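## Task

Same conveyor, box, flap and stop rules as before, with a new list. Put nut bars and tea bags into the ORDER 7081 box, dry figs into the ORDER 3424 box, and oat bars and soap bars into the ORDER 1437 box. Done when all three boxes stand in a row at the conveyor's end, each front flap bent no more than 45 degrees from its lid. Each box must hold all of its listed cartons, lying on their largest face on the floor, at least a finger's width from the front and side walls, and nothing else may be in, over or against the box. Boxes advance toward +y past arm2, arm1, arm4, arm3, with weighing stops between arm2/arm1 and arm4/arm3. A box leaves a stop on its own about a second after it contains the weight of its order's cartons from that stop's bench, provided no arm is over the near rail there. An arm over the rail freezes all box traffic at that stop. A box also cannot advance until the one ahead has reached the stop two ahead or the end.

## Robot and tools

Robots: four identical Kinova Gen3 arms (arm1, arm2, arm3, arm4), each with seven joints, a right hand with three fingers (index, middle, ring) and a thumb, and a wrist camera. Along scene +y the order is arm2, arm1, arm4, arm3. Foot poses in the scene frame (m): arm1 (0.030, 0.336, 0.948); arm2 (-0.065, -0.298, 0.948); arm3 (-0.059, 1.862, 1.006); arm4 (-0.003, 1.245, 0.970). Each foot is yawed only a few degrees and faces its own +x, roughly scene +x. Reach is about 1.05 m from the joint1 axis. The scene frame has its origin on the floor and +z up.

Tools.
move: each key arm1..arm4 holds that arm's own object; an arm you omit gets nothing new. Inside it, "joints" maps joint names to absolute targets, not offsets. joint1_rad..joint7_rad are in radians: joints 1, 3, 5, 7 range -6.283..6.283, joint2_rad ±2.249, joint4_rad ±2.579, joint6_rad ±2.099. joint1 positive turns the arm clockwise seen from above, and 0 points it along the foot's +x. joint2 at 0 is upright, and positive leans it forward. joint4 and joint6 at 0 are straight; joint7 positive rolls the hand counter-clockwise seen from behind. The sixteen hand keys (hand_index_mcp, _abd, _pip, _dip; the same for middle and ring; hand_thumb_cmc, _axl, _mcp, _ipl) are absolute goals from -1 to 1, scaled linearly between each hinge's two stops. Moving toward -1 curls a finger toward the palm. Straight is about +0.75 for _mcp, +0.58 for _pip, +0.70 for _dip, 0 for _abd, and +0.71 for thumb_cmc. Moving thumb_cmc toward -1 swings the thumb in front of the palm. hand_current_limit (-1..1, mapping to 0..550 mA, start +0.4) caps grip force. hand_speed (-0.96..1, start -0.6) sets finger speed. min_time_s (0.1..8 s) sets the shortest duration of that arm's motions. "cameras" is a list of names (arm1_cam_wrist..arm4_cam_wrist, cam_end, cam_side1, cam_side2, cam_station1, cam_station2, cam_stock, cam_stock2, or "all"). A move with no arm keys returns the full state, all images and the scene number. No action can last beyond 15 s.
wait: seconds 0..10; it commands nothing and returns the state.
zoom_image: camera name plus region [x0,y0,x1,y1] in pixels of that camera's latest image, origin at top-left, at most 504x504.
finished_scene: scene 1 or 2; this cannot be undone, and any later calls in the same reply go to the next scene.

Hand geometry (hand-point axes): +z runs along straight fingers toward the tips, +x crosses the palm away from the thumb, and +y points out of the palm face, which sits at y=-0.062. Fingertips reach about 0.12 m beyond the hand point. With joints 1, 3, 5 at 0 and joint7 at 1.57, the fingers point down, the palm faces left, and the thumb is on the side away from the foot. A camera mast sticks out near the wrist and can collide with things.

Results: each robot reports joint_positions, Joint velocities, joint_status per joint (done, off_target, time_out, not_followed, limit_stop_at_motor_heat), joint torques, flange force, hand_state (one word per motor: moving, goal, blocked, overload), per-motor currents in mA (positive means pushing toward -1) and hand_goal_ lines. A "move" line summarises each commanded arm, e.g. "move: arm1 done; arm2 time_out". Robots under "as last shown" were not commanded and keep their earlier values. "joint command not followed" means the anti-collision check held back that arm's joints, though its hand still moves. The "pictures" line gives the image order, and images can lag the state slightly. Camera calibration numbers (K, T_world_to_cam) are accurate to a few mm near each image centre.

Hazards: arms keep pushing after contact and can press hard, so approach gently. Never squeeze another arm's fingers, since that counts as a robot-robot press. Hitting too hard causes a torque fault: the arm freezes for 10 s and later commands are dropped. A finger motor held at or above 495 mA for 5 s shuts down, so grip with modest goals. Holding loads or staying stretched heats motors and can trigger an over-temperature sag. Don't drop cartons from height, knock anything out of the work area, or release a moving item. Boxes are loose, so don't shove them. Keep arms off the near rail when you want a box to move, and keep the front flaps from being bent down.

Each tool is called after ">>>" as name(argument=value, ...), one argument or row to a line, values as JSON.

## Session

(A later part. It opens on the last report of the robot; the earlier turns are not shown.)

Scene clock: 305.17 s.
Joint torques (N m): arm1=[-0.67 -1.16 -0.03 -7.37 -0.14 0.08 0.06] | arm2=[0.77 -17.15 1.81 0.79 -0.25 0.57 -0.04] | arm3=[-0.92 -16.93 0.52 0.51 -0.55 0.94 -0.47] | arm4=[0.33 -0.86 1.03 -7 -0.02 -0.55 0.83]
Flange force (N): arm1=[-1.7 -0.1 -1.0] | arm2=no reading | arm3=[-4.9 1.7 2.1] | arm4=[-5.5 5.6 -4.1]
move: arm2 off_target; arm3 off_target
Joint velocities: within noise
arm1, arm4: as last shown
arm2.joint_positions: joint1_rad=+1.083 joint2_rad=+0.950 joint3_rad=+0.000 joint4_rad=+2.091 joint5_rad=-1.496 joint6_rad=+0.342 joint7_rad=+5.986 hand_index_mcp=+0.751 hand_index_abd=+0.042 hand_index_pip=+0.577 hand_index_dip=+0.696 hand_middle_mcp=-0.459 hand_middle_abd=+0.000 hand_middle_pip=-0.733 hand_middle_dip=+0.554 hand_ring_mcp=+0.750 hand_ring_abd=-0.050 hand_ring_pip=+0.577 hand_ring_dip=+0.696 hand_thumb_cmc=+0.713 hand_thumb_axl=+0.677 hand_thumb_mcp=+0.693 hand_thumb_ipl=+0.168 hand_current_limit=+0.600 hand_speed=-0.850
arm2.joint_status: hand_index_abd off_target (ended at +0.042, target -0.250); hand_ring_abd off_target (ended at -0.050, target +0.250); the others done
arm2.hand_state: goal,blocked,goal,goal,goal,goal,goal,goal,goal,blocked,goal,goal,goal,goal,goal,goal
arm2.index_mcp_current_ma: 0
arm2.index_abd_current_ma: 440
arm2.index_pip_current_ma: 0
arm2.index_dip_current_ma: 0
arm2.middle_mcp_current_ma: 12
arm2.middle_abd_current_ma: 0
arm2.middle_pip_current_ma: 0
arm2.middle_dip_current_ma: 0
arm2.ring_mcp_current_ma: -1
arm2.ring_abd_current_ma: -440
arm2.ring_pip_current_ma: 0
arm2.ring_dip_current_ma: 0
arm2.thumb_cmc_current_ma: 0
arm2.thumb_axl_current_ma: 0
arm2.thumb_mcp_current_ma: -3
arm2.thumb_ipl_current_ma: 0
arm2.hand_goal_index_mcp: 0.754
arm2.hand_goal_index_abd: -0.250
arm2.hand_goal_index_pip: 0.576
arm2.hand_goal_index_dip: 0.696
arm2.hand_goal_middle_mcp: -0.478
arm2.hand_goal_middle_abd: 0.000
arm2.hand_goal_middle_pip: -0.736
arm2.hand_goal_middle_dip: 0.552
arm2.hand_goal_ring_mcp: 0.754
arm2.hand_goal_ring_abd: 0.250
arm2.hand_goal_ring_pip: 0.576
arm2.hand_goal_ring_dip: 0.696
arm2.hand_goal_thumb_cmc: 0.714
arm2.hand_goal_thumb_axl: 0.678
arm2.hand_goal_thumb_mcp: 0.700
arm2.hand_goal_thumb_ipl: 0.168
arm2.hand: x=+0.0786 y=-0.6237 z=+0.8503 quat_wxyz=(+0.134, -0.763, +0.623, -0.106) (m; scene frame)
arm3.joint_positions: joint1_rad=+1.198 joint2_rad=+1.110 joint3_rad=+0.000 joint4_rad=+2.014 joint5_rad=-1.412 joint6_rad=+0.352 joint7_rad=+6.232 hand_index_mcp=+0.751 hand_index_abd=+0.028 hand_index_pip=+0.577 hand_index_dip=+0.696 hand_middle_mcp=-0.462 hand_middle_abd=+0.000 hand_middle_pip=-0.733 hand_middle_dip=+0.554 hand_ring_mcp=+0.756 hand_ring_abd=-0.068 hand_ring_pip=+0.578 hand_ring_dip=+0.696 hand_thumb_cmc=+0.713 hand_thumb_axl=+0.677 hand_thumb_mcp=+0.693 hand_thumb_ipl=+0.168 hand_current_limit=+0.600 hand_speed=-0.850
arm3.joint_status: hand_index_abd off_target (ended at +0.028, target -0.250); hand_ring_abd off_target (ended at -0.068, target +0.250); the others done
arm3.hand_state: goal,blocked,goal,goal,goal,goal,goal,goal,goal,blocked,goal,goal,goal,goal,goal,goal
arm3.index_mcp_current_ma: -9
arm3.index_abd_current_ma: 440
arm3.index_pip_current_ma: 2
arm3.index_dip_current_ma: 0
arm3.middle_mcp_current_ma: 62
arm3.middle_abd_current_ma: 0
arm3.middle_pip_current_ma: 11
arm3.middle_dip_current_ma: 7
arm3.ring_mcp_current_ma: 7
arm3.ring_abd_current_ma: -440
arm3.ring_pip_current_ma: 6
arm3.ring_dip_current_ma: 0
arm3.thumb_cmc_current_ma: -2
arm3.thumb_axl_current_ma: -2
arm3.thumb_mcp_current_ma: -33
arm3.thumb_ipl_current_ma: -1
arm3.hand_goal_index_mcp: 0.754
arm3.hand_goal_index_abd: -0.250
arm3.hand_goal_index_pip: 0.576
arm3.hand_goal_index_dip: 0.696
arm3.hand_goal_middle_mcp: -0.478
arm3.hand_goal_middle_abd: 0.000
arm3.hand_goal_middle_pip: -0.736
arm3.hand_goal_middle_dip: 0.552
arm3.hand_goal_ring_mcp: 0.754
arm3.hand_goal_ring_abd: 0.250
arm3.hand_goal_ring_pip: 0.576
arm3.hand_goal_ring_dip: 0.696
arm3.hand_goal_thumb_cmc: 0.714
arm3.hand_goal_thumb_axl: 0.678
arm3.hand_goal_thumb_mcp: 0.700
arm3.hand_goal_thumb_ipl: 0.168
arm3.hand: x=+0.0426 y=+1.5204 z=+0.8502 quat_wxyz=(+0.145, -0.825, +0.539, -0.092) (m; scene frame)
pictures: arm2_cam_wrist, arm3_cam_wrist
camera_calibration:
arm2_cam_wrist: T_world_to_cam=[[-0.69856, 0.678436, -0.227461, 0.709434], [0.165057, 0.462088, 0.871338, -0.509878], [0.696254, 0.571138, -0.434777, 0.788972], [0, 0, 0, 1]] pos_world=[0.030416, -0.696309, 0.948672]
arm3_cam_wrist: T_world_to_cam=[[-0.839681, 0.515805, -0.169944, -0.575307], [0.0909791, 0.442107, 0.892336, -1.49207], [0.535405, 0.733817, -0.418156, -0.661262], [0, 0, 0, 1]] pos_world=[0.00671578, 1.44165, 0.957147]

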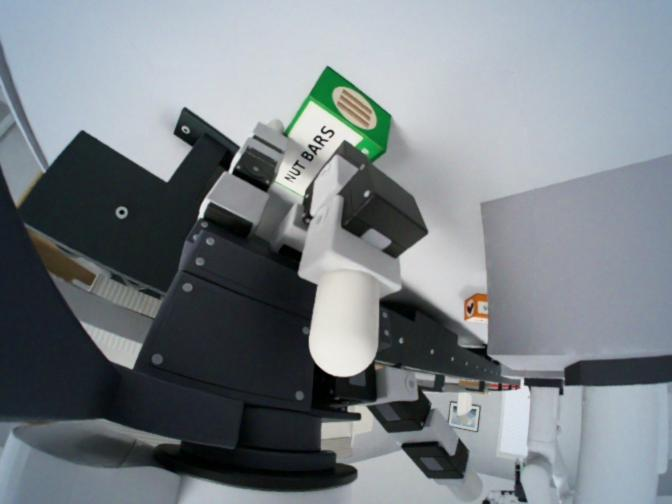

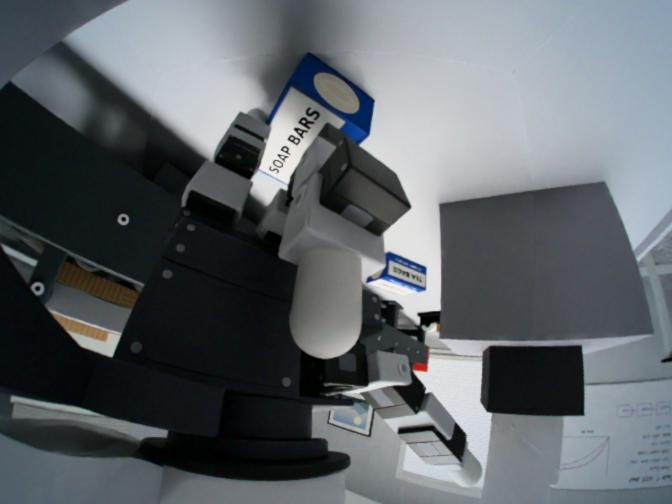

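>>> move(
  arm2={"joints":{"joint1_rad":1.0835,"joint2_rad":0.8576,"joint4_rad":2.1060,"joint5_rad":-1.2864,"joint6_rad":0.3564,"joint7_rad":5.7634},"min_time_s":2},
  arm3={"joints":{"joint1_rad":1.1984,"joint2_rad":1.0195,"joint4_rad":2.0463,"joint5_rad":-1.2604,"joint6_rad":0.3649,"joint7_rad":6.0709},"min_time_s":2},
  arm4={"joints":{"joint1_rad":1.1},"min_time_s":2},
)

>>> move(
  arm2={"joints":{"joint1_rad":1.0842,"joint2_rad":0.7495,"joint4_rad":2.1119,"joint5_rad":-1.0474,"joint6_rad":0.3968,"joint7_rad":5.5075},"min_time_s":2},
  arm3={"joints":{"joint1_rad":1.1987,"joint2_rad":0.9125,"joint4_rad":2.0717,"joint5_rad":-1.0728,"joint6_rad":0.3977,"joint7_rad":5.8691},"min_time_s":2},
  cameras=["arm2_cam_wrist","arm3_cam_wrist"],
)

>>> move(
  arm2={"joints":{"joint1_rad":1.0856,"joint2_rad":0.3937,"joint4_rad":2.0104,"joint5_rad":-0.5228,"joint6_rad":0.7354,"joint7_rad":4.9009},"min_time_s":2.5},
  arm3={"joints":{"joint1_rad":1.1998,"joint2_rad":0.5323,"joint4_rad":2.0451,"joint5_rad":-0.5657,"joint6_rad":0.6867,"joint7_rad":5.2890},"min_time_s":2.5},
)

>>> move(
  arm2={"joints":{"joint1_rad":1.0869,"joint2_rad":0.1827,"joint4_rad":1.7381,"joint5_rad":-0.3719,"joint6_rad":1.1740,"joint7_rad":4.6478},"min_time_s":2},
  arm3={"joints":{"joint1_rad":1.2012,"joint2_rad":0.2650,"joint4_rad":1.8367,"joint5_rad":-0.3884,"joint6_rad":1.1127,"joint7_rad":5.0128},"min_time_s":2},
  cameras=["cam_station1","cam_station2","arm2_cam_wrist","arm3_cam_wrist"],
)

Scene clock: 405.17 s.
Joint torques (N m): arm1=[-0.71 -1.18 0.03 -7.37 -0.13 0.12 0.09] | arm2=[0.75 -17.5 1.7 -0.32 -0.34 0.72 -0.07] | arm3=[-0.81 -18.42 0.2 0.36 -0.54 1.5 -0.39] | arm4=[0.35 -0.96 1.04 -7 -0.03 -0.52 0.82]
Flange force (N): arm1=[-1.9 0.2 -0.9] | arm2=[-0.6 -0.4 7.3] | arm3=[-3.8 3.7 7.8] | arm4=[-5.6 5.5 -4.1]
move: arm2 done; arm3 done; arm4 done
Joint velocities: within noise
arm1: as last shown
arm2.joint_positions: joint1_rad=+1.083 joint2_rad=+0.858 joint3_rad=+0.000 joint4_rad=+2.106 joint5_rad=-1.286 joint6_rad=+0.356 joint7_rad=+5.763 hand_index_mcp=+0.743 hand_index_abd=+0.042 hand_index_pip=+0.573 hand_index_dip=+0.696 hand_middle_mcp=-0.459 hand_middle_abd=+0.000 hand_middle_pip=-0.733 hand_middle_dip=+0.554 hand_ring_mcp=+0.742 hand_ring_abd=-0.049 hand_ring_pip=+0.572 hand_ring_dip=+0.696 hand_thumb_cmc=+0.713 hand_thumb_axl=+0.677 hand_thumb_mcp=+0.693 hand_thumb_ipl=+0.168 hand_current_limit=+0.600 hand_speed=-0.850
arm2.joint_status: all done
arm2.hand_state: goal,blocked,goal,goal,goal,goal,goal,goal,goal,blocked,goal,goal,goal,goal,goal,goal
arm2.index_mcp_current_ma: -5
arm2.index_abd_current_ma: 440
arm2.index_pip_current_ma: -1
arm2.index_dip_current_ma: 0
arm2.middle_mcp_current_ma: 12
arm2.middle_abd_current_ma: 0
arm2.middle_pip_current_ma: 0
arm2.middle_dip_current_ma: 0
arm2.ring_mcp_current_ma: -6
arm2.ring_abd_current_ma: -440
arm2.ring_pip_current_ma: -1
arm2.ring_dip_current_ma: 0
arm2.thumb_cmc_current_ma: 0
arm2.thumb_axl_current_ma: 0
arm2.thumb_mcp_current_ma: -3
arm2.thumb_ipl_current_ma: 0
arm2.hand_goal_index_mcp: 0.754
arm2.hand_goal_index_abd: -0.250
arm2.hand_goal_index_pip: 0.576
arm2.hand_goal_index_dip: 0.696
arm2.hand_goal_middle_mcp: -0.478
arm2.hand_goal_middle_abd: 0.000
arm2.hand_goal_middle_pip: -0.736
arm2.hand_goal_middle_dip: 0.552
arm2.hand_goal_ring_mcp: 0.754
arm2.hand_goal_ring_abd: 0.250
arm2.hand_goal_ring_pip: 0.576
arm2.hand_goal_ring_dip: 0.696
arm2.hand_goal_thumb_cmc: 0.714
arm2.hand_goal_thumb_axl: 0.678
arm2.hand_goal_thumb_mcp: 0.700
arm2.hand_goal_thumb_ipl: 0.168
arm2.hand: x=+0.0786 y=-0.6239 z=+0.8843 quat_wxyz=(+0.134, -0.764, +0.623, -0.106) (m; scene frame)
arm3.joint_positions: joint1_rad=+1.198 joint2_rad=+1.020 joint3_rad=+0.000 joint4_rad=+2.046 joint5_rad=-1.260 joint6_rad=+0.365 joint7_rad=+6.071 hand_index_mcp=+0.741 hand_index_abd=+0.027 hand_index_pip=+0.570 hand_index_dip=+0.695 hand_middle_mcp=-0.462 hand_middle_abd=+0.000 hand_middle_pip=-0.733 hand_middle_dip=+0.554 hand_ring_mcp=+0.743 hand_ring_abd=-0.068 hand_ring_pip=+0.571 hand_ring_dip=+0.696 hand_thumb_cmc=+0.713 hand_thumb_axl=+0.677 hand_thumb_mcp=+0.693 hand_thumb_ipl=+0.168 hand_current_limit=+0.600 hand_speed=-0.850
arm3.joint_status: all done
arm3.hand_state: goal,blocked,goal,goal,goal,goal,goal,goal,goal,blocked,goal,goal,goal,goal,goal,goal
arm3.index_mcp_current_ma: -52
arm3.index_abd_current_ma: 440
arm3.index_pip_current_ma: -19
arm3.index_dip_current_ma: -3
arm3.middle_mcp_current_ma: 62
arm3.middle_abd_current_ma: 0
arm3.middle_pip_current_ma: 11
arm3.middle_dip_current_ma: 7
arm3.ring_mcp_current_ma: -44
arm3.ring_abd_current_ma: -440
arm3.ring_pip_current_ma: -16
arm3.ring_dip_current_ma: -1
arm3.thumb_cmc_current_ma: -2
arm3.thumb_axl_current_ma: -2
arm3.thumb_mcp_current_ma: -33
arm3.thumb_ipl_current_ma: -1
arm3.hand_goal_index_mcp: 0.754
arm3.hand_goal_index_abd: -0.250
arm3.hand_goal_index_pip: 0.576
arm3.hand_goal_index_dip: 0.696
arm3.hand_goal_middle_mcp: -0.478
arm3.hand_goal_middle_abd: 0.000
arm3.hand_goal_middle_pip: -0.736
arm3.hand_goal_middle_dip: 0.552
arm3.hand_goal_ring_mcp: 0.754
arm3.hand_goal_ring_abd: 0.250
arm3.hand_goal_ring_pip: 0.576
arm3.hand_goal_ring_dip: 0.696
arm3.hand_goal_thumb_cmc: 0.714
arm3.hand_goal_thumb_axl: 0.678
arm3.hand_goal_thumb_mcp: 0.700
arm3.hand_goal_thumb_ipl: 0.168
arm3.hand: x=+0.0424 y=+1.5203 z=+0.8842 quat_wxyz=(+0.145, -0.825, +0.539, -0.092) (m; scene frame)
arm4.joint_positions: joint1_rad=+1.100 joint2_rad=-0.456 joint3_rad=+0.000 joint4_rad=+1.461 joint5_rad=-0.019 joint6_rad=+2.015 joint7_rad=+1.735 hand_index_mcp=+0.753 hand_index_abd=+0.000 hand_index_pip=+0.577 hand_index_dip=+0.696 hand_middle_mcp=+0.753 hand_middle_abd=+0.000 hand_middle_pip=+0.577 hand_middle_dip=+0.696 hand_ring_mcp=+0.753 hand_ring_abd=+0.000 hand_ring_pip=+0.577 hand_ring_dip=+0.696 hand_thumb_cmc=+0.714 hand_thumb_axl=+0.677 hand_thumb_mcp=+0.224 hand_thumb_ipl=+0.168 hand_current_limit=+0.400 hand_speed=-0.600
arm4.joint_status: all done
arm4.hand_state: goal,goal,goal,goal,goal,goal,goal,goal,goal,goal,goal,goal,goal,goal,goal,goal
arm4.index_mcp_current_ma: 0
arm4.index_abd_current_ma: 0
arm4.index_pip_current_ma: 0
arm4.index_dip_current_ma: 0
arm4.middle_mcp_current_ma: 0
arm4.middle_abd_current_ma: 0
arm4.middle_pip_current_ma: 0
arm4.middle_dip_current_ma: 0
arm4.ring_mcp_current_ma: 0
arm4.ring_abd_current_ma: 0
arm4.ring_pip_current_ma: 0
arm4.ring_dip_current_ma: 0
arm4.thumb_cmc_current_ma: 0
arm4.thumb_axl_current_ma: 0
arm4.thumb_mcp_current_ma: -1
arm4.thumb_ipl_current_ma: 0
arm4.hand_goal_index_mcp: 0.754
arm4.hand_goal_index_abd: 0.000
arm4.hand_goal_index_pip: 0.576
arm4.hand_goal_index_dip: 0.696
arm4.hand_goal_middle_mcp: 0.754
arm4.hand_goal_middle_abd: 0.000
arm4.hand_goal_middle_pip: 0.576
arm4.hand_goal_middle_dip: 0.696
arm4.hand_goal_ring_mcp: 0.754
arm4.hand_goal_ring_abd: 0.000
arm4.hand_goal_ring_pip: 0.576
arm4.hand_goal_ring_dip: 0.696
arm4.hand_goal_thumb_cmc: 0.714
arm4.hand_goal_thumb_axl: 0.678
arm4.hand_goal_thumb_mcp: 0.226
arm4.hand_goal_thumb_ipl: 0.168
arm4.hand: x=+0.1236 y=+1.1794 z=+1.5036 quat_wxyz=(+0.055, +0.379, +0.924, -0.021) (m; scene frame)
pictures: none

Scene clock: 407.47 s.
Joint torques (N m): arm1=[-0.68 -1.19 -0.01 -7.33 -0.11 0.1 0.06] | arm2=[0.72 -16.92 1.76 -1.2 -0.5 0.54 -0.08] | arm3=[-0.77 -17.91 0.27 -0.46 -0.65 1.35 -0.37] | arm4=[0.33 -0.99 1.05 -7 -0.04 -0.53 0.8]
Flange force (N): arm1=[-1.9 -0.1 -1.1] | arm2=[0.9 -0.2 6.5] | arm3=[-2.4 4.1 7.1] | arm4=[-5.6 5.5 -4.1]
move: arm2 done; arm3 done
Joint velocities: within noise
arm1.joint_positions: joint1_rad=-0.044 joint2_rad=-0.382 joint3_rad=-0.032 joint4_rad=+1.500 joint5_rad=-0.073 joint6_rad=+2.064 joint7_rad=+1.831 hand_index_mcp=+0.753 hand_index_abd=+0.000 hand_index_pip=+0.577 hand_index_dip=+0.696 hand_middle_mcp=+0.753 hand_middle_abd=+0.000 hand_middle_pip=+0.577 hand_middle_dip=+0.696 hand_ring_mcp=+0.753 hand_ring_abd=+0.000 hand_ring_pip=+0.577 hand_ring_dip=+0.696 hand_thumb_cmc=+0.714 hand_thumb_axl=+0.677 hand_thumb_mcp=+0.224 hand_thumb_ipl=+0.168 hand_current_limit=+0.400 hand_speed=-0.600
arm1.joint_status: not commanded
arm1.hand_state: goal,goal,goal,goal,goal,goal,goal,goal,goal,goal,goal,goal,goal,goal,goal,goal
arm1.index_mcp_current_ma: -1
arm1.index_abd_current_ma: 0
arm1.index_pip_current_ma: 1
arm1.index_dip_current_ma: 0
arm1.middle_mcp_current_ma: -1
arm1.middle_abd_current_ma: 0
arm1.middle_pip_current_ma: 1
arm1.middle_dip_current_ma: 0
arm1.ring_mcp_current_ma: -1
arm1.ring_abd_current_ma: 0
arm1.ring_pip_current_ma: 1
arm1.ring_dip_current_ma: 0
arm1.thumb_cmc_current_ma: 0
arm1.thumb_axl_current_ma: -1
arm1.thumb_mcp_current_ma: -4
arm1.thumb_ipl_current_ma: 0
arm1.hand_goal_index_mcp: 0.754
arm1.hand_goal_index_abd: 0.000
arm1.hand_goal_index_pip: 0.576
arm1.hand_goal_index_dip: 0.696
arm1.hand_goal_middle_mcp: 0.754
arm1.hand_goal_middle_abd: 0.000
arm1.hand_goal_middle_pip: 0.576
arm1.hand_goal_middle_dip: 0.696
arm1.hand_goal_ring_mcp: 0.754
arm1.hand_goal_ring_abd: 0.000
arm1.hand_goal_ring_pip: 0.576
arm1.hand_goal_ring_dip: 0.696
arm1.hand_goal_thumb_cmc: 0.714
arm1.hand_goal_thumb_axl: 0.678
arm1.hand_goal_thumb_mcp: 0.226
arm1.hand_goal_thumb_ipl: 0.168
arm1.hand: x=+0.1249 y=+0.4406 z=+1.4647 quat_wxyz=(-0.022, -0.237, +0.971, +0.027) (m; scene frame)
arm2.joint_positions: joint1_rad=+1.084 joint2_rad=+0.749 joint3_rad=+0.000 joint4_rad=+2.112 joint5_rad=-1.047 joint6_rad=+0.397 joint7_rad=+5.508 hand_index_mcp=+0.743 hand_index_abd=+0.042 hand_index_pip=+0.573 hand_index_dip=+0.696 hand_middle_mcp=-0.459 hand_middle_abd=+0.000 hand_middle_pip=-0.733 hand_middle_dip=+0.554 hand_ring_mcp=+0.742 hand_ring_abd=-0.049 hand_ring_pip=+0.572 hand_ring_dip=+0.696 hand_thumb_cmc=+0.713 hand_thumb_axl=+0.677 hand_thumb_mcp=+0.693 hand_thumb_ipl=+0.168 hand_current_limit=+0.600 hand_speed=-0.850
arm2.joint_status: all done
arm2.hand_state: goal,blocked,goal,goal,goal,goal,goal,goal,goal,blocked,goal,goal,goal,goal,goal,goal
arm2.index_mcp_current_ma: -5
arm2.index_abd_current_ma: 440
arm2.index_pip_current_ma: -1
arm2.index_dip_current_ma: 0
arm2.middle_mcp_current_ma: 12
arm2.middle_abd_current_ma: 0
arm2.middle_pip_current_ma: 0
arm2.middle_dip_current_ma: 0
arm2.ring_mcp_current_ma: -6
arm2.ring_abd_current_ma: -440
arm2.ring_pip_current_ma: -1
arm2.ring_dip_current_ma: 0
arm2.thumb_cmc_current_ma: 0
arm2.thumb_axl_current_ma: 0
arm2.thumb_mcp_current_ma: -3
arm2.thumb_ipl_current_ma: 0
arm2.hand_goal_index_mcp: 0.754
arm2.hand_goal_index_abd: -0.250
arm2.hand_goal_index_pip: 0.576
arm2.hand_goal_index_dip: 0.696
arm2.hand_goal_middle_mcp: -0.478
arm2.hand_goal_middle_abd: 0.000
arm2.hand_goal_middle_pip: -0.736
arm2.hand_goal_middle_dip: 0.552
arm2.hand_goal_ring_mcp: 0.754
arm2.hand_goal_ring_abd: 0.250
arm2.hand_goal_ring_pip: 0.576
arm2.hand_goal_ring_dip: 0.696
arm2.hand_goal_thumb_cmc: 0.714
arm2.hand_goal_thumb_axl: 0.678
arm2.hand_goal_thumb_mcp: 0.700
arm2.hand_goal_thumb_ipl: 0.168
arm2.hand: x=+0.0783 y=-0.6240 z=+0.9243 quat_wxyz=(+0.134, -0.764, +0.623, -0.106) (m; scene frame)
arm3.joint_positions: joint1_rad=+1.199 joint2_rad=+0.912 joint3_rad=+0.000 joint4_rad=+2.072 joint5_rad=-1.073 joint6_rad=+0.398 joint7_rad=+5.869 hand_index_mcp=+0.741 hand_index_abd=+0.027 hand_index_pip=+0.570 hand_index_dip=+0.695 hand_middle_mcp=-0.462 hand_middle_abd=+0.000 hand_middle_pip=-0.733 hand_middle_dip=+0.554 hand_ring_mcp=+0.743 hand_ring_abd=-0.068 hand_ring_pip=+0.571 hand_ring_dip=+0.696 hand_thumb_cmc=+0.713 hand_thumb_axl=+0.677 hand_thumb_mcp=+0.693 hand_thumb_ipl=+0.168 hand_current_limit=+0.600 hand_speed=-0.850
arm3.joint_status: all done
arm3.hand_state: goal,blocked,goal,goal,goal,goal,goal,goal,goal,blocked,goal,goal,goal,goal,goal,goal
arm3.index_mcp_current_ma: -52
arm3.index_abd_current_ma: 440
arm3.index_pip_current_ma: -19
arm3.index_dip_current_ma: -3
arm3.middle_mcp_current_ma: 62
arm3.middle_abd_current_ma: 0
arm3.middle_pip_current_ma: 11
arm3.middle_dip_current_ma: 7
arm3.ring_mcp_current_ma: -44
arm3.ring_abd_current_ma: -440
arm3.ring_pip_current_ma: -16
arm3.ring_dip_current_ma: -1
arm3.thumb_cmc_current_ma: -2
arm3.thumb_axl_current_ma: -2
arm3.thumb_mcp_current_ma: -33
arm3.thumb_ipl_current_ma: -1
arm3.hand_goal_index_mcp: 0.754
arm3.hand_goal_index_abd: -0.250
arm3.hand_goal_index_pip: 0.576
arm3.hand_goal_index_dip: 0.696
arm3.hand_goal_middle_mcp: -0.478
arm3.hand_goal_middle_abd: 0.000
arm3.hand_goal_middle_pip: -0.736
arm3.hand_goal_middle_dip: 0.552
arm3.hand_goal_ring_mcp: 0.754
arm3.hand_goal_ring_abd: 0.250
arm3.hand_goal_ring_pip: 0.576
arm3.hand_goal_ring_dip: 0.696
arm3.hand_goal_thumb_cmc: 0.714
arm3.hand_goal_thumb_axl: 0.678
arm3.hand_goal_thumb_mcp: 0.700
arm3.hand_goal_thumb_ipl: 0.168
arm3.hand: x=+0.0426 y=+1.5203 z=+0.9242 quat_wxyz=(+0.145, -0.825, +0.539, -0.092) (m; scene frame)
arm4: as last shown
pictures: arm2_cam_wrist, arm3_cam_wrist
camera_calibration:
arm2_cam_wrist: T_world_to_cam=[[-0.698889, 0.678085, -0.227497, 0.726153], [0.165035, 0.46238, 0.871188, -0.573913], [0.695929, 0.571319, -0.43506, 0.821926], [0, 0, 0, 1]] pos_world=[0.0302132, -0.69661, 1.02277]
arm3_cam_wrist: T_world_to_cam=[[-0.839653, 0.515816, -0.170047, -0.562641], [0.0907843, 0.441981, 0.892419, -1.558], [0.535482, 0.733885, -0.417939, -0.630641], [0, 0, 0, 1]] pos_world=[0.00671536, 1.44164, 1.03115]

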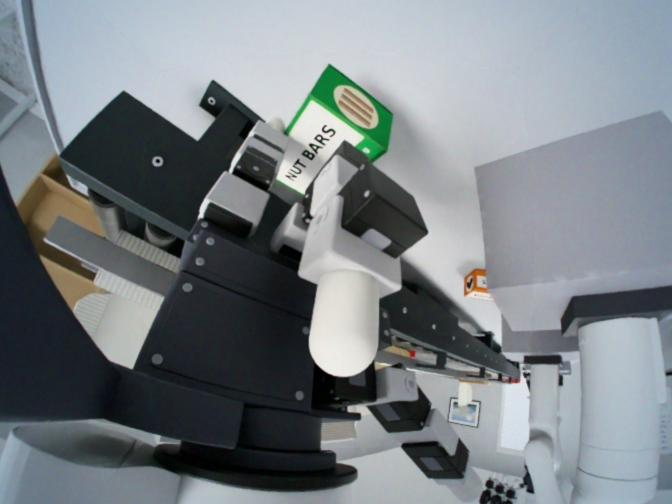

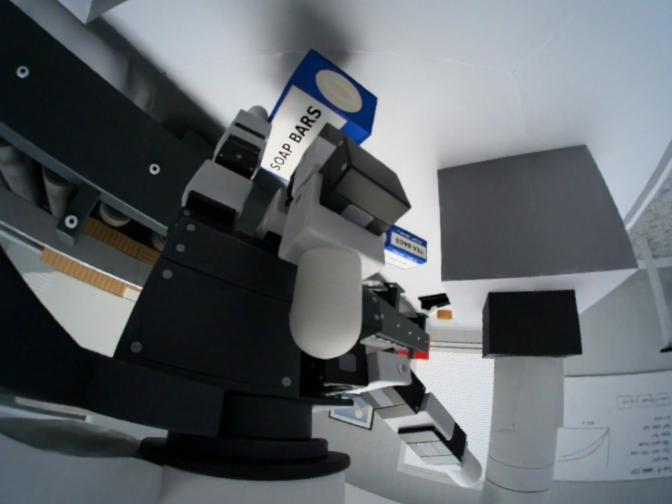

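Scene clock: 410.27 s.
Joint torques (N m): arm1=[-0.67 -1.2 0.01 -7.35 -0.1 0.09 0.07] | arm2=[0.7 -14.44 1.94 -4.99 -0.93 -0.12 -0.1] | arm3=[-0.82 -15.43 0.55 -4.28 -1.19 0.94 -0.46] | arm4=[0.36 -0.98 0.98 -7.03 -0.03 -0.53 0.79]
Flange force (N): arm1=[-1.9 0.0 -1.2] | arm2=[3.8 -1.9 1.4] | arm3=[0.0 4.4 4.1] | arm4=[-5.5 5.2 -4.0]
move: arm2 done; arm3 done
Joint velocities: within noise
arm1, arm4: as last shown
arm2.joint_positions: joint1_rad=+1.086 joint2_rad=+0.394 joint3_rad=+0.000 joint4_rad=+2.010 joint5_rad=-0.523 joint6_rad=+0.735 joint7_rad=+4.901 hand_index_mcp=+0.742 hand_index_abd=+0.042 hand_index_pip=+0.572 hand_index_dip=+0.696 hand_middle_mcp=-0.459 hand_middle_abd=+0.000 hand_middle_pip=-0.733 hand_middle_dip=+0.554 hand_ring_mcp=+0.740 hand_ring_abd=-0.049 hand_ring_pip=+0.571 hand_ring_dip=+0.696 hand_thumb_cmc=+0.713 hand_thumb_axl=+0.677 hand_thumb_mcp=+0.693 hand_thumb_ipl=+0.168 hand_current_limit=+0.600 hand_speed=-0.850
arm2.joint_status: all done
arm2.hand_state: goal,blocked,goal,goal,goal,goal,goal,goal,goal,blocked,goal,goal,goal,goal,goal,goal
arm2.index_mcp_current_ma: -6
arm2.index_abd_current_ma: 440
arm2.index_pip_current_ma: -1
arm2.index_dip_current_ma: 0
arm2.middle_mcp_current_ma: 12
arm2.middle_abd_current_ma: 0
arm2.middle_pip_current_ma: 0
arm2.middle_dip_current_ma: 0
arm2.ring_mcp_current_ma: -7
arm2.ring_abd_current_ma: -440
arm2.ring_pip_current_ma: -1
arm2.ring_dip_current_ma: 0
arm2.thumb_cmc_current_ma: 0
arm2.thumb_axl_current_ma: 0
arm2.thumb_mcp_current_ma: -3
arm2.thumb_ipl_current_ma: 0
arm2.hand_goal_index_mcp: 0.754
arm2.hand_goal_index_abd: -0.250
arm2.hand_goal_index_pip: 0.576
arm2.hand_goal_index_dip: 0.696
arm2.hand_goal_middle_mcp: -0.478
arm2.hand_goal_middle_abd: 0.000
arm2.hand_goal_middle_pip: -0.736
arm2.hand_goal_middle_dip: 0.552
arm2.hand_goal_ring_mcp: 0.754
arm2.hand_goal_ring_abd: 0.250
arm2.hand_goal_ring_pip: 0.576
arm2.hand_goal_ring_dip: 0.696
arm2.hand_goal_thumb_cmc: 0.714
arm2.hand_goal_thumb_axl: 0.678
arm2.hand_goal_thumb_mcp: 0.700
arm2.hand_goal_thumb_ipl: 0.168
arm2.hand: x=+0.0783 y=-0.6240 z=+1.0742 quat_wxyz=(+0.134, -0.764, +0.623, -0.106) (m; scene frame)
arm3.joint_positions: joint1_rad=+1.200 joint2_rad=+0.532 joint3_rad=+0.000 joint4_rad=+2.045 joint5_rad=-0.566 joint6_rad=+0.687 joint7_rad=+5.289 hand_index_mcp=+0.740 hand_index_abd=+0.027 hand_index_pip=+0.570 hand_index_dip=+0.695 hand_middle_mcp=-0.462 hand_middle_abd=+0.000 hand_middle_pip=-0.733 hand_middle_dip=+0.554 hand_ring_mcp=+0.741 hand_ring_abd=-0.068 hand_ring_pip=+0.570 hand_ring_dip=+0.695 hand_thumb_cmc=+0.713 hand_thumb_axl=+0.677 hand_thumb_mcp=+0.693 hand_thumb_ipl=+0.168 hand_current_limit=+0.600 hand_speed=-0.850
arm3.joint_status: all done
arm3.hand_state: goal,blocked,goal,goal,goal,goal,goal,goal,goal,blocked,goal,goal,goal,goal,goal,goal
arm3.index_mcp_current_ma: -55
arm3.index_abd_current_ma: 440
arm3.index_pip_current_ma: -20
arm3.index_dip_current_ma: -3
arm3.middle_mcp_current_ma: 62
arm3.middle_abd_current_ma: 0
arm3.middle_pip_current_ma: 11
arm3.middle_dip_current_ma: 7
arm3.ring_mcp_current_ma: -49
arm3.ring_abd_current_ma: -440
arm3.ring_pip_current_ma: -18
arm3.ring_dip_current_ma: -2
arm3.thumb_cmc_current_ma: -2
arm3.thumb_axl_current_ma: -2
arm3.thumb_mcp_current_ma: -33
arm3.thumb_ipl_current_ma: -1
arm3.hand_goal_index_mcp: 0.754
arm3.hand_goal_index_abd: -0.250
arm3.hand_goal_index_pip: 0.576
arm3.hand_goal_index_dip: 0.696
arm3.hand_goal_middle_mcp: -0.478
arm3.hand_goal_middle_abd: 0.000
arm3.hand_goal_middle_pip: -0.736
arm3.hand_goal_middle_dip: 0.552
arm3.hand_goal_ring_mcp: 0.754
arm3.hand_goal_ring_abd: 0.250
arm3.hand_goal_ring_pip: 0.576
arm3.hand_goal_ring_dip: 0.696
arm3.hand_goal_thumb_cmc: 0.714
arm3.hand_goal_thumb_axl: 0.678
arm3.hand_goal_thumb_mcp: 0.700
arm3.hand_goal_thumb_ipl: 0.168
arm3.hand: x=+0.0425 y=+1.5202 z=+1.0741 quat_wxyz=(+0.145, -0.825, +0.539, -0.092) (m; scene frame)
pictures: none

Scene clock: 412.57 s.
Joint torques (N m): arm1=[-0.69 -1.2 0.04 -7.38 -0.13 0.11 0.06] | arm2=[0.61 -12.79 2.07 -7.5 -1.22 -0.4 -0.06] | arm3=[-0.73 -13.33 0.68 -7.49 -1.56 0.64 -0.44] | arm4=[0.36 -0.95 1.03 -7.02 -0.04 -0.53 0.81]
Flange force (N): arm1=[-1.9 0.1 -1.0] | arm2=[3.5 -3.6 -0.6] | arm3=[0.5 3.1 2.8] | arm4=[-5.5 5.4 -4.0]
move: arm2 done; arm3 done
Joint velocities: within noise
arm1, arm4: as last shown
arm2.joint_positions: joint1_rad=+1.087 joint2_rad=+0.183 joint3_rad=+0.000 joint4_rad=+1.738 joint5_rad=-0.372 joint6_rad=+1.174 joint7_rad=+4.648 hand_index_mcp=+0.742 hand_index_abd=+0.042 hand_index_pip=+0.572 hand_index_dip=+0.696 hand_middle_mcp=-0.459 hand_middle_abd=+0.000 hand_middle_pip=-0.733 hand_middle_dip=+0.554 hand_ring_mcp=+0.740 hand_ring_abd=-0.049 hand_ring_pip=+0.571 hand_ring_dip=+0.696 hand_thumb_cmc=+0.713 hand_thumb_axl=+0.677 hand_thumb_mcp=+0.693 hand_thumb_ipl=+0.168 hand_current_limit=+0.600 hand_speed=-0.850
arm2.joint_status: all done
arm2.hand_state: goal,blocked,goal,goal,goal,goal,goal,goal,goal,blocked,goal,goal,goal,goal,goal,goal
arm2.index_mcp_current_ma: -6
arm2.index_abd_current_ma: 440
arm2.index_pip_current_ma: -1
arm2.index_dip_current_ma: 0
arm2.middle_mcp_current_ma: 12
arm2.middle_abd_current_ma: 0
arm2.middle_pip_current_ma: 0
arm2.middle_dip_current_ma: 0
arm2.ring_mcp_current_ma: -7
arm2.ring_abd_current_ma: -440
arm2.ring_pip_current_ma: -1
arm2.ring_dip_current_ma: 0
arm2.thumb_cmc_current_ma: 0
arm2.thumb_axl_current_ma: 0
arm2.thumb_mcp_current_ma: -3
arm2.thumb_ipl_current_ma: 0
arm2.hand_goal_index_mcp: 0.754
arm2.hand_goal_index_abd: -0.250
arm2.hand_goal_index_pip: 0.576
arm2.hand_goal_index_dip: 0.696
arm2.hand_goal_middle_mcp: -0.478
arm2.hand_goal_middle_abd: 0.000
arm2.hand_goal_middle_pip: -0.736
arm2.hand_goal_middle_dip: 0.552
arm2.hand_goal_ring_mcp: 0.754
arm2.hand_goal_ring_abd: 0.250
arm2.hand_goal_ring_pip: 0.576
arm2.hand_goal_ring_dip: 0.696
arm2.hand_goal_thumb_cmc: 0.714
arm2.hand_goal_thumb_axl: 0.678
arm2.hand_goal_thumb_mcp: 0.700
arm2.hand_goal_thumb_ipl: 0.168
arm2.hand: x=+0.0784 y=-0.6240 z=+1.2243 quat_wxyz=(+0.134, -0.763, +0.623, -0.106) (m; scene frame)
arm3.joint_positions: joint1_rad=+1.201 joint2_rad=+0.265 joint3_rad=+0.000 joint4_rad=+1.837 joint5_rad=-0.388 joint6_rad=+1.113 joint7_rad=+5.013 hand_index_mcp=+0.740 hand_index_abd=+0.027 hand_index_pip=+0.570 hand_index_dip=+0.695 hand_middle_mcp=-0.462 hand_middle_abd=+0.000 hand_middle_pip=-0.733 hand_middle_dip=+0.554 hand_ring_mcp=+0.741 hand_ring_abd=-0.068 hand_ring_pip=+0.570 hand_ring_dip=+0.695 hand_thumb_cmc=+0.713 hand_thumb_axl=+0.677 hand_thumb_mcp=+0.693 hand_thumb_ipl=+0.168 hand_current_limit=+0.600 hand_speed=-0.850
arm3.joint_status: all done
arm3.hand_state: goal,blocked,goal,goal,goal,goal,goal,goal,goal,blocked,goal,goal,goal,goal,goal,goal
arm3.index_mcp_current_ma: -55
arm3.index_abd_current_ma: 440
arm3.index_pip_current_ma: -20
arm3.index_dip_current_ma: -3
arm3.middle_mcp_current_ma: 62
arm3.middle_abd_current_ma: 0
arm3.middle_pip_current_ma: 11
arm3.middle_dip_current_ma: 7
arm3.ring_mcp_current_ma: -49
arm3.ring_abd_current_ma: -440
arm3.ring_pip_current_ma: -18
arm3.ring_dip_current_ma: -2
arm3.thumb_cmc_current_ma: -2
arm3.thumb_axl_current_ma: -2
arm3.thumb_mcp_current_ma: -33
arm3.thumb_ipl_current_ma: -1
arm3.hand_goal_index_mcp: 0.754
arm3.hand_goal_index_abd: -0.250
arm3.hand_goal_index_pip: 0.576
arm3.hand_goal_index_dip: 0.696
arm3.hand_goal_middle_mcp: -0.478
arm3.hand_goal_middle_abd: 0.000
arm3.hand_goal_middle_pip: -0.736
arm3.hand_goal_middle_dip: 0.552
arm3.hand_goal_ring_mcp: 0.754
arm3.hand_goal_ring_abd: 0.250
arm3.hand_goal_ring_pip: 0.576
arm3.hand_goal_ring_dip: 0.696
arm3.hand_goal_thumb_cmc: 0.714
arm3.hand_goal_thumb_axl: 0.678
arm3.hand_goal_thumb_mcp: 0.700
arm3.hand_goal_thumb_ipl: 0.168
arm3.hand: x=+0.0426 y=+1.5199 z=+1.2241 quat_wxyz=(+0.145, -0.825, +0.539, -0.092) (m; scene frame)
pictures: arm2_cam_wrist, arm3_cam_wrist, cam_station1, cam_station2
camera_calibration:
arm2_cam_wrist: T_world_to_cam=[[-0.698537, 0.6785, -0.227341, 0.794546], [0.165154, 0.461995, 0.871369, -0.8358], [0.696254, 0.571138, -0.434778, 0.951864], [0, 0, 0, 1]] pos_world=[0.030316, -0.696609, 1.32277]
arm3_cam_wrist: T_world_to_cam=[[-0.839728, 0.515799, -0.169732, -0.511748], [0.091233, 0.44215, 0.892289, -1.82555], [0.535289, 0.733795, -0.418343, -0.504392], [0, 0, 0, 1]] pos_world=[0.00681633, 1.44125, 1.33105]

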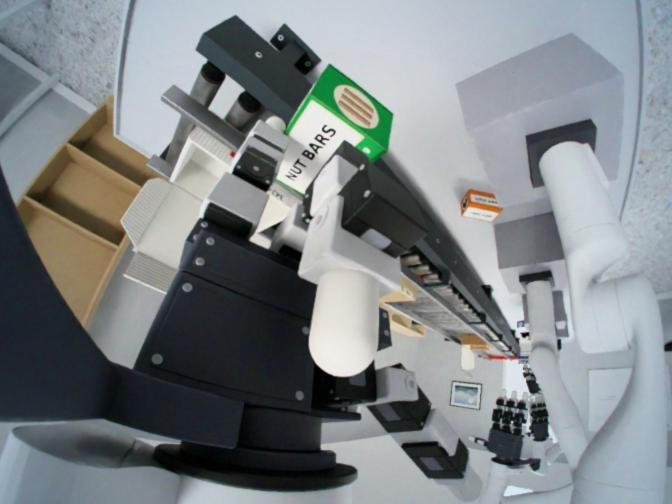

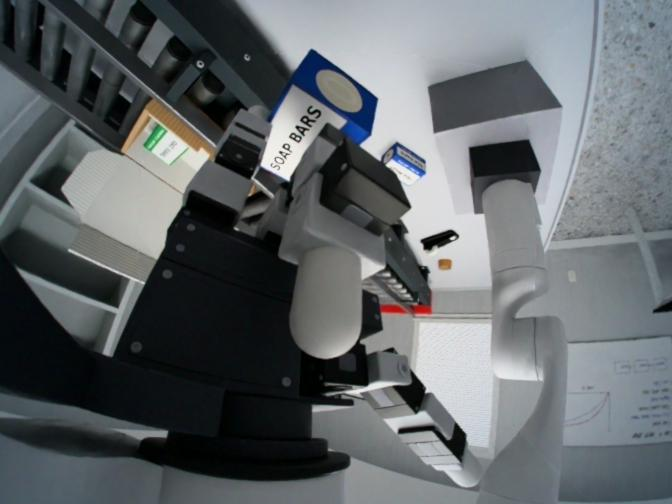

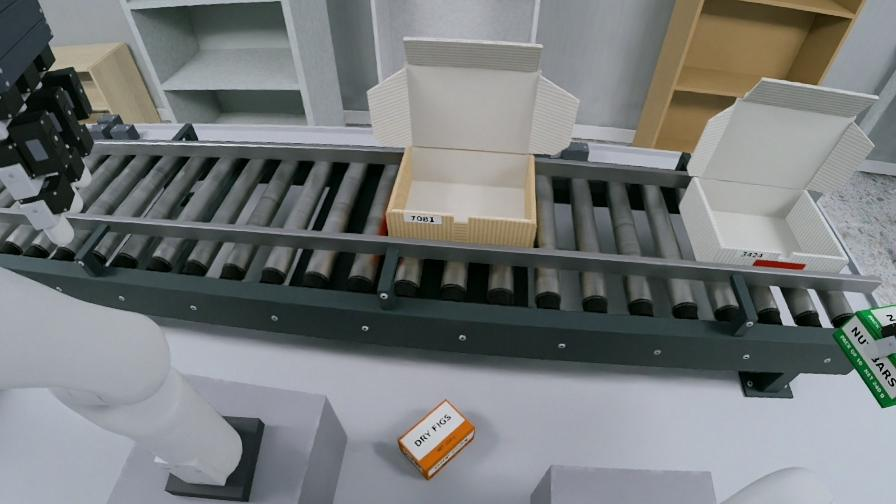

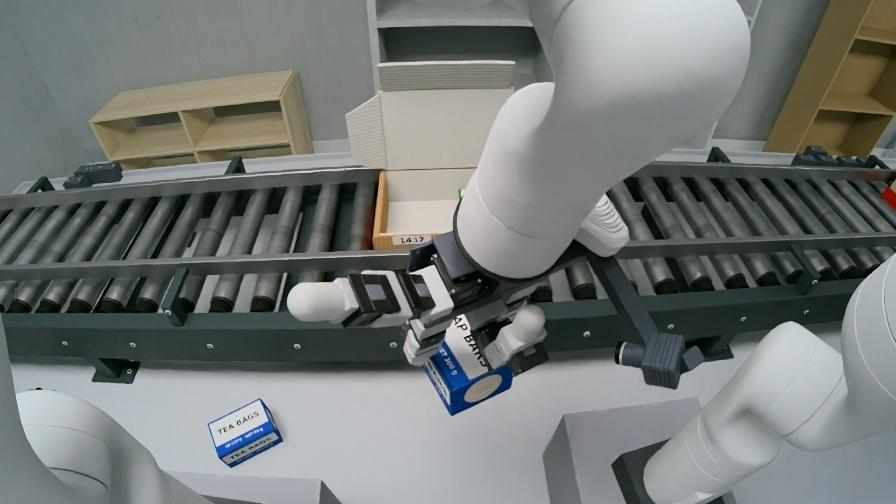

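>>> move(
  arm2={"joints":{"joint1_rad":0.25,"joint2_rad":0.25,"joint4_rad":1.6,"joint5_rad":-0.1726,"joint6_rad":0.979,"joint7_rad":3.6456},"min_time_s":3},
  arm3={"joints":{"joint1_rad":0.3760,"joint2_rad":0.6566,"joint4_rad":1.0255,"joint5_rad":-0.1625,"joint6_rad":1.1472,"joint7_rad":3.6312},"min_time_s":4.5},
)

>>> move(
  arm2={"joints":{"joint1_rad":-0.5795,"joint2_rad":0.6398,"joint4_rad":0.8735,"joint5_rad":0.1704,"joint6_rad":1.3229,"joint7_rad":2.6236},"min_time_s":3.5},
  cameras=["cam_station1","cam_station2","arm2_cam_wrist","arm3_cam_wrist"],
)

>>> zoom_image(
  camera="cam_station2",
  region=[350, 80, 560, 270],
)

>>> zoom_image(
  camera="cam_station1",
  region=[360, 80, 570, 270],
)

>>> zoom_image(
  camera="arm2_cam_wrist",
  region=[200, 0, 520, 220],
)

>>> zoom_image(
  camera="arm3_cam_wrist",
  region=[160, 0, 480, 220],
)

Scene clock: 430.97 s.
Joint torques (N m): arm1=[-0.69 -1.17 0 -7.34 -0.11 0.09 0.09] | arm2=[0.55 -15.29 2.2 -8.65 -0.64 -1.35 -0.06] | arm3=[-0.82 -23.65 0.91 -10.26 -1.01 -0.87 -0.38] | arm4=[0.33 -0.93 1 -7 -0.04 -0.53 0.82]
Flange force (N): arm1=[-1.9 0.1 -1.2] | arm2=[0.2 -4.8 0.1] | arm3=[2.6 1.1 3.8] | arm4=[-5.5 5.4 -4.1]
move: arm2 done; arm3 done
Joint velocities: within noise
arm1, arm4: as last shown
arm2.joint_positions: joint1_rad=+0.250 joint2_rad=+0.250 joint3_rad=+0.000 joint4_rad=+1.600 joint5_rad=-0.173 joint6_rad=+0.979 joint7_rad=+3.646 hand_index_mcp=+0.742 hand_index_abd=+0.042 hand_index_pip=+0.572 hand_index_dip=+0.696 hand_middle_mcp=-0.459 hand_middle_abd=+0.000 hand_middle_pip=-0.733 hand_middle_dip=+0.554 hand_ring_mcp=+0.740 hand_ring_abd=-0.049 hand_ring_pip=+0.571 hand_ring_dip=+0.696 hand_thumb_cmc=+0.713 hand_thumb_axl=+0.677 hand_thumb_mcp=+0.693 hand_thumb_ipl=+0.168 hand_current_limit=+0.600 hand_speed=-0.850
arm2.joint_status: all done
arm2.hand_state: goal,blocked,goal,goal,goal,goal,goal,goal,goal,blocked,goal,goal,goal,goal,goal,goal
arm2.index_mcp_current_ma: -6
arm2.index_abd_current_ma: 440
arm2.index_pip_current_ma: -1
arm2.index_dip_current_ma: 0
arm2.middle_mcp_current_ma: 12
arm2.middle_abd_current_ma: 0
arm2.middle_pip_current_ma: 0
arm2.middle_dip_current_ma: 0
arm2.ring_mcp_current_ma: -7
arm2.ring_abd_current_ma: -440
arm2.ring_pip_current_ma: -1
arm2.ring_dip_current_ma: 0
arm2.thumb_cmc_current_ma: 0
arm2.thumb_axl_current_ma: 0
arm2.thumb_mcp_current_ma: -3
arm2.thumb_ipl_current_ma: 0
arm2.hand_goal_index_mcp: 0.754
arm2.hand_goal_index_abd: -0.250
arm2.hand_goal_index_pip: 0.576
arm2.hand_goal_index_dip: 0.696
arm2.hand_goal_middle_mcp: -0.478
arm2.hand_goal_middle_abd: 0.000
arm2.hand_goal_middle_pip: -0.736
arm2.hand_goal_middle_dip: 0.552
arm2.hand_goal_ring_mcp: 0.754
arm2.hand_goal_ring_abd: 0.250
arm2.hand_goal_ring_pip: 0.576
arm2.hand_goal_ring_dip: 0.696
arm2.hand_goal_thumb_cmc: 0.714
arm2.hand_goal_thumb_axl: 0.678
arm2.hand_goal_thumb_mcp: 0.700
arm2.hand_goal_thumb_ipl: 0.168
arm2.hand: x=+0.3340 y=-0.4295 z=+1.2388 quat_wxyz=(+0.128, -0.731, +0.661, -0.113) (m; scene frame)
arm3.joint_positions: joint1_rad=+0.376 joint2_rad=+0.657 joint3_rad=+0.000 joint4_rad=+1.025 joint5_rad=-0.162 joint6_rad=+1.147 joint7_rad=+3.631 hand_index_mcp=+0.739 hand_index_abd=+0.027 hand_index_pip=+0.570 hand_index_dip=+0.695 hand_middle_mcp=-0.462 hand_middle_abd=+0.000 hand_middle_pip=-0.733 hand_middle_dip=+0.554 hand_ring_mcp=+0.741 hand_ring_abd=-0.068 hand_ring_pip=+0.570 hand_ring_dip=+0.695 hand_thumb_cmc=+0.713 hand_thumb_axl=+0.677 hand_thumb_mcp=+0.693 hand_thumb_ipl=+0.168 hand_current_limit=+0.600 hand_speed=-0.850
arm3.joint_status: all done
arm3.hand_state: goal,blocked,goal,goal,goal,goal,goal,goal,goal,blocked,goal,goal,goal,goal,goal,goal
arm3.index_mcp_current_ma: -57
arm3.index_abd_current_ma: 440
arm3.index_pip_current_ma: -21
arm3.index_dip_current_ma: -4
arm3.middle_mcp_current_ma: 62
arm3.middle_abd_current_ma: 0
arm3.middle_pip_current_ma: 11
arm3.middle_dip_current_ma: 7
arm3.ring_mcp_current_ma: -51
arm3.ring_abd_current_ma: -440
arm3.ring_pip_current_ma: -19
arm3.ring_dip_current_ma: -2
arm3.thumb_cmc_current_ma: -2
arm3.thumb_axl_current_ma: -2
arm3.thumb_mcp_current_ma: -33
arm3.thumb_ipl_current_ma: -1
arm3.hand_goal_index_mcp: 0.754
arm3.hand_goal_index_abd: -0.250
arm3.hand_goal_index_pip: 0.576
arm3.hand_goal_index_dip: 0.696
arm3.hand_goal_middle_mcp: -0.478
arm3.hand_goal_middle_abd: 0.000
arm3.hand_goal_middle_pip: -0.736
arm3.hand_goal_middle_dip: 0.552
arm3.hand_goal_ring_mcp: 0.754
arm3.hand_goal_ring_abd: 0.250
arm3.hand_goal_ring_pip: 0.576
arm3.hand_goal_ring_dip: 0.696
arm3.hand_goal_thumb_cmc: 0.714
arm3.hand_goal_thumb_axl: 0.678
arm3.hand_goal_thumb_mcp: 0.700
arm3.hand_goal_thumb_ipl: 0.168
arm3.hand: x=+0.4680 y=+1.6161 z=+1.2738 quat_wxyz=(+0.122, -0.697, +0.697, -0.120) (m; scene frame)
pictures: none

Scene clock: 434.77 s.
Joint torques (N m): arm1=[-0.69 -1.2 -0.01 -7.33 -0.13 0.06 0.06] | arm2=[0.48 -22.9 2.81 -8.96 0.32 -1.34 -0.08] | arm3=[-0.9 -23.7 0.83 -10.17 -0.97 -0.85 -0.44] | arm4=[0.32 -0.96 1.02 -7.01 -0.05 -0.55 0.82]
Flange force (N): arm1=[-1.9 -0.1 -1.3] | arm2=[-4.5 -8.0 -0.7] | arm3=[3.1 0.7 3.8] | arm4=[-5.5 5.5 -4.2]
move: arm2 done
Joint velocities: within noise
arm1, arm3, arm4: as last shown
arm2.joint_positions: joint1_rad=-0.579 joint2_rad=+0.640 joint3_rad=+0.000 joint4_rad=+0.874 joint5_rad=+0.170 joint6_rad=+1.323 joint7_rad=+2.624 hand_index_mcp=+0.742 hand_index_abd=+0.042 hand_index_pip=+0.572 hand_index_dip=+0.696 hand_middle_mcp=-0.459 hand_middle_abd=+0.000 hand_middle_pip=-0.733 hand_middle_dip=+0.554 hand_ring_mcp=+0.740 hand_ring_abd=-0.049 hand_ring_pip=+0.571 hand_ring_dip=+0.696 hand_thumb_cmc=+0.713 hand_thumb_axl=+0.677 hand_thumb_mcp=+0.693 hand_thumb_ipl=+0.168 hand_current_limit=+0.600 hand_speed=-0.850
arm2.joint_status: all done
arm2.hand_state: goal,blocked,goal,goal,goal,goal,goal,goal,goal,blocked,goal,goal,goal,goal,goal,goal
arm2.index_mcp_current_ma: -6
arm2.index_abd_current_ma: 440
arm2.index_pip_current_ma: -1
arm2.index_dip_current_ma: 0
arm2.middle_mcp_current_ma: 12
arm2.middle_abd_current_ma: 0
arm2.middle_pip_current_ma: 0
arm2.middle_dip_current_ma: 0
arm2.ring_mcp_current_ma: -7
arm2.ring_abd_current_ma: -440
arm2.ring_pip_current_ma: -1
arm2.ring_dip_current_ma: 0
arm2.thumb_cmc_current_ma: 0
arm2.thumb_axl_current_ma: 0
arm2.thumb_mcp_current_ma: -3
arm2.thumb_ipl_current_ma: 0
arm2.hand_goal_index_mcp: 0.754
arm2.hand_goal_index_abd: -0.250
arm2.hand_goal_index_pip: 0.576
arm2.hand_goal_index_dip: 0.696
arm2.hand_goal_middle_mcp: -0.478
arm2.hand_goal_middle_abd: 0.000
arm2.hand_goal_middle_pip: -0.736
arm2.hand_goal_middle_dip: 0.552
arm2.hand_goal_ring_mcp: 0.754
arm2.hand_goal_ring_abd: 0.250
arm2.hand_goal_ring_pip: 0.576
arm2.hand_goal_ring_dip: 0.696
arm2.hand_goal_thumb_cmc: 0.714
arm2.hand_goal_thumb_axl: 0.678
arm2.hand_goal_thumb_mcp: 0.700
arm2.hand_goal_thumb_ipl: 0.168
arm2.hand: x=+0.4678 y=-0.0277 z=+1.2743 quat_wxyz=(+0.122, -0.696, +0.697, -0.119) (m; scene frame)
arm3.joint_positions: joint1_rad=+0.376 joint2_rad=+0.657 joint3_rad=+0.000 joint4_rad=+1.025 joint5_rad=-0.163 joint6_rad=+1.147 joint7_rad=+3.631 hand_index_mcp=+0.739 hand_index_abd=+0.027 hand_index_pip=+0.570 hand_index_dip=+0.695 hand_middle_mcp=-0.462 hand_middle_abd=+0.000 hand_middle_pip=-0.733 hand_middle_dip=+0.554 hand_ring_mcp=+0.741 hand_ring_abd=-0.068 hand_ring_pip=+0.570 hand_ring_dip=+0.695 hand_thumb_cmc=+0.713 hand_thumb_axl=+0.677 hand_thumb_mcp=+0.693 hand_thumb_ipl=+0.168 hand_current_limit=+0.600 hand_speed=-0.850
pictures: arm2_cam_wrist, arm3_cam_wrist, cam_station1, cam_station2
camera_calibration:
arm2_cam_wrist: T_world_to_cam=[[-0.546639, 0.80581, -0.227721, 0.606169], [0.256307, 0.419908, 0.870623, -1.26187], [0.797178, 0.41755, -0.436072, 0.312138], [0, 0, 0, 1]] pos_world=[0.405952, -0.0889207, 1.37276]
arm3_cam_wrist: T_world_to_cam=[[-0.561775, 0.809533, -0.170484, -0.799539], [0.262318, 0.369747, 0.891334, -1.91312], [0.784601, 0.456008, -0.42007, -0.447483], [0, 0, 0, 1]] pos_world=[0.40378, 1.55868, 1.38095]

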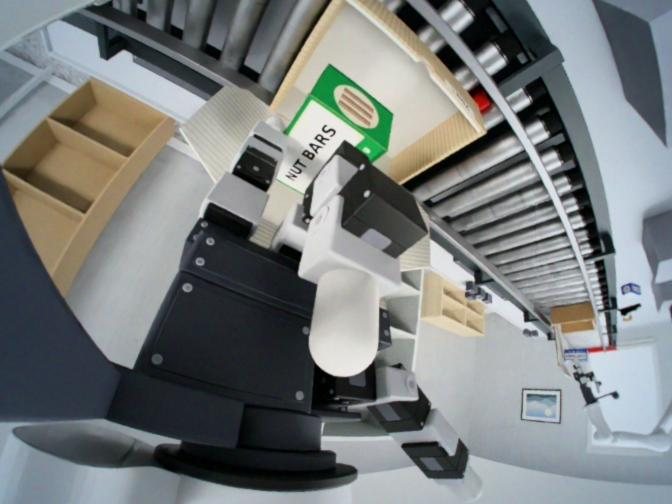

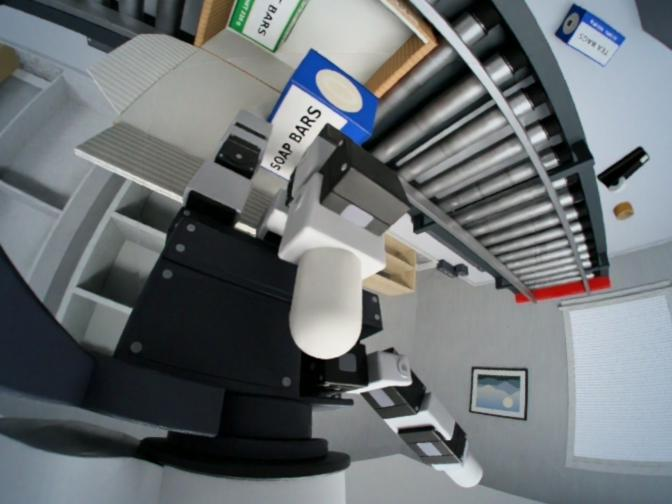

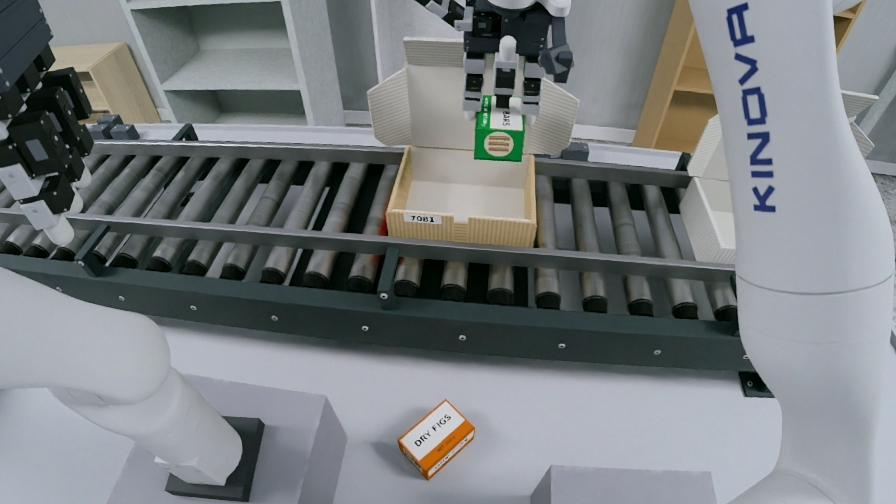

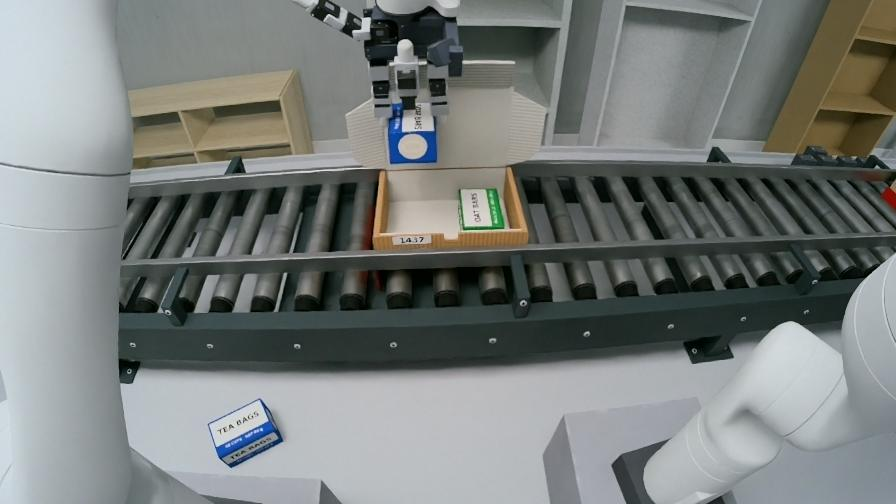

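Scaled by 2.400.

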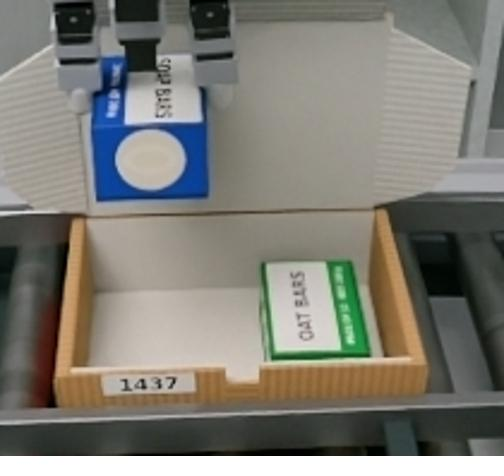

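Scaled by 2.400.

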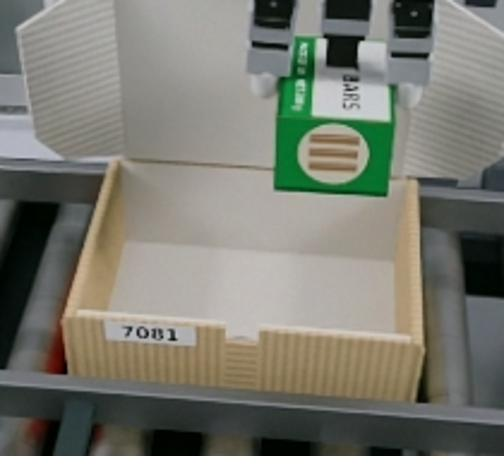

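Scaled by 1.575 from the camera's 672x504 image, which has a finer 960x720 frame.

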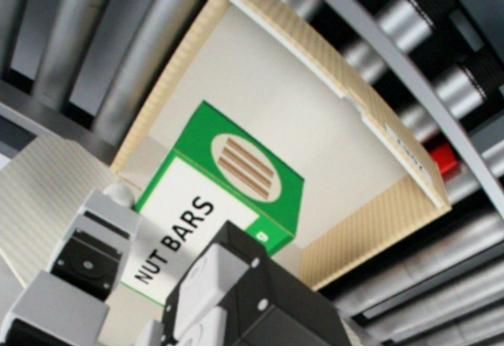

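Scaled by 1.575 from the camera's 672x504 image, which has a finer 960x720 frame.

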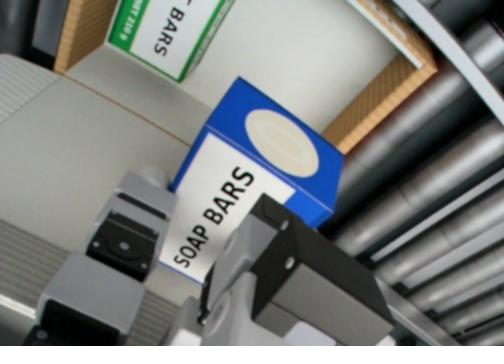

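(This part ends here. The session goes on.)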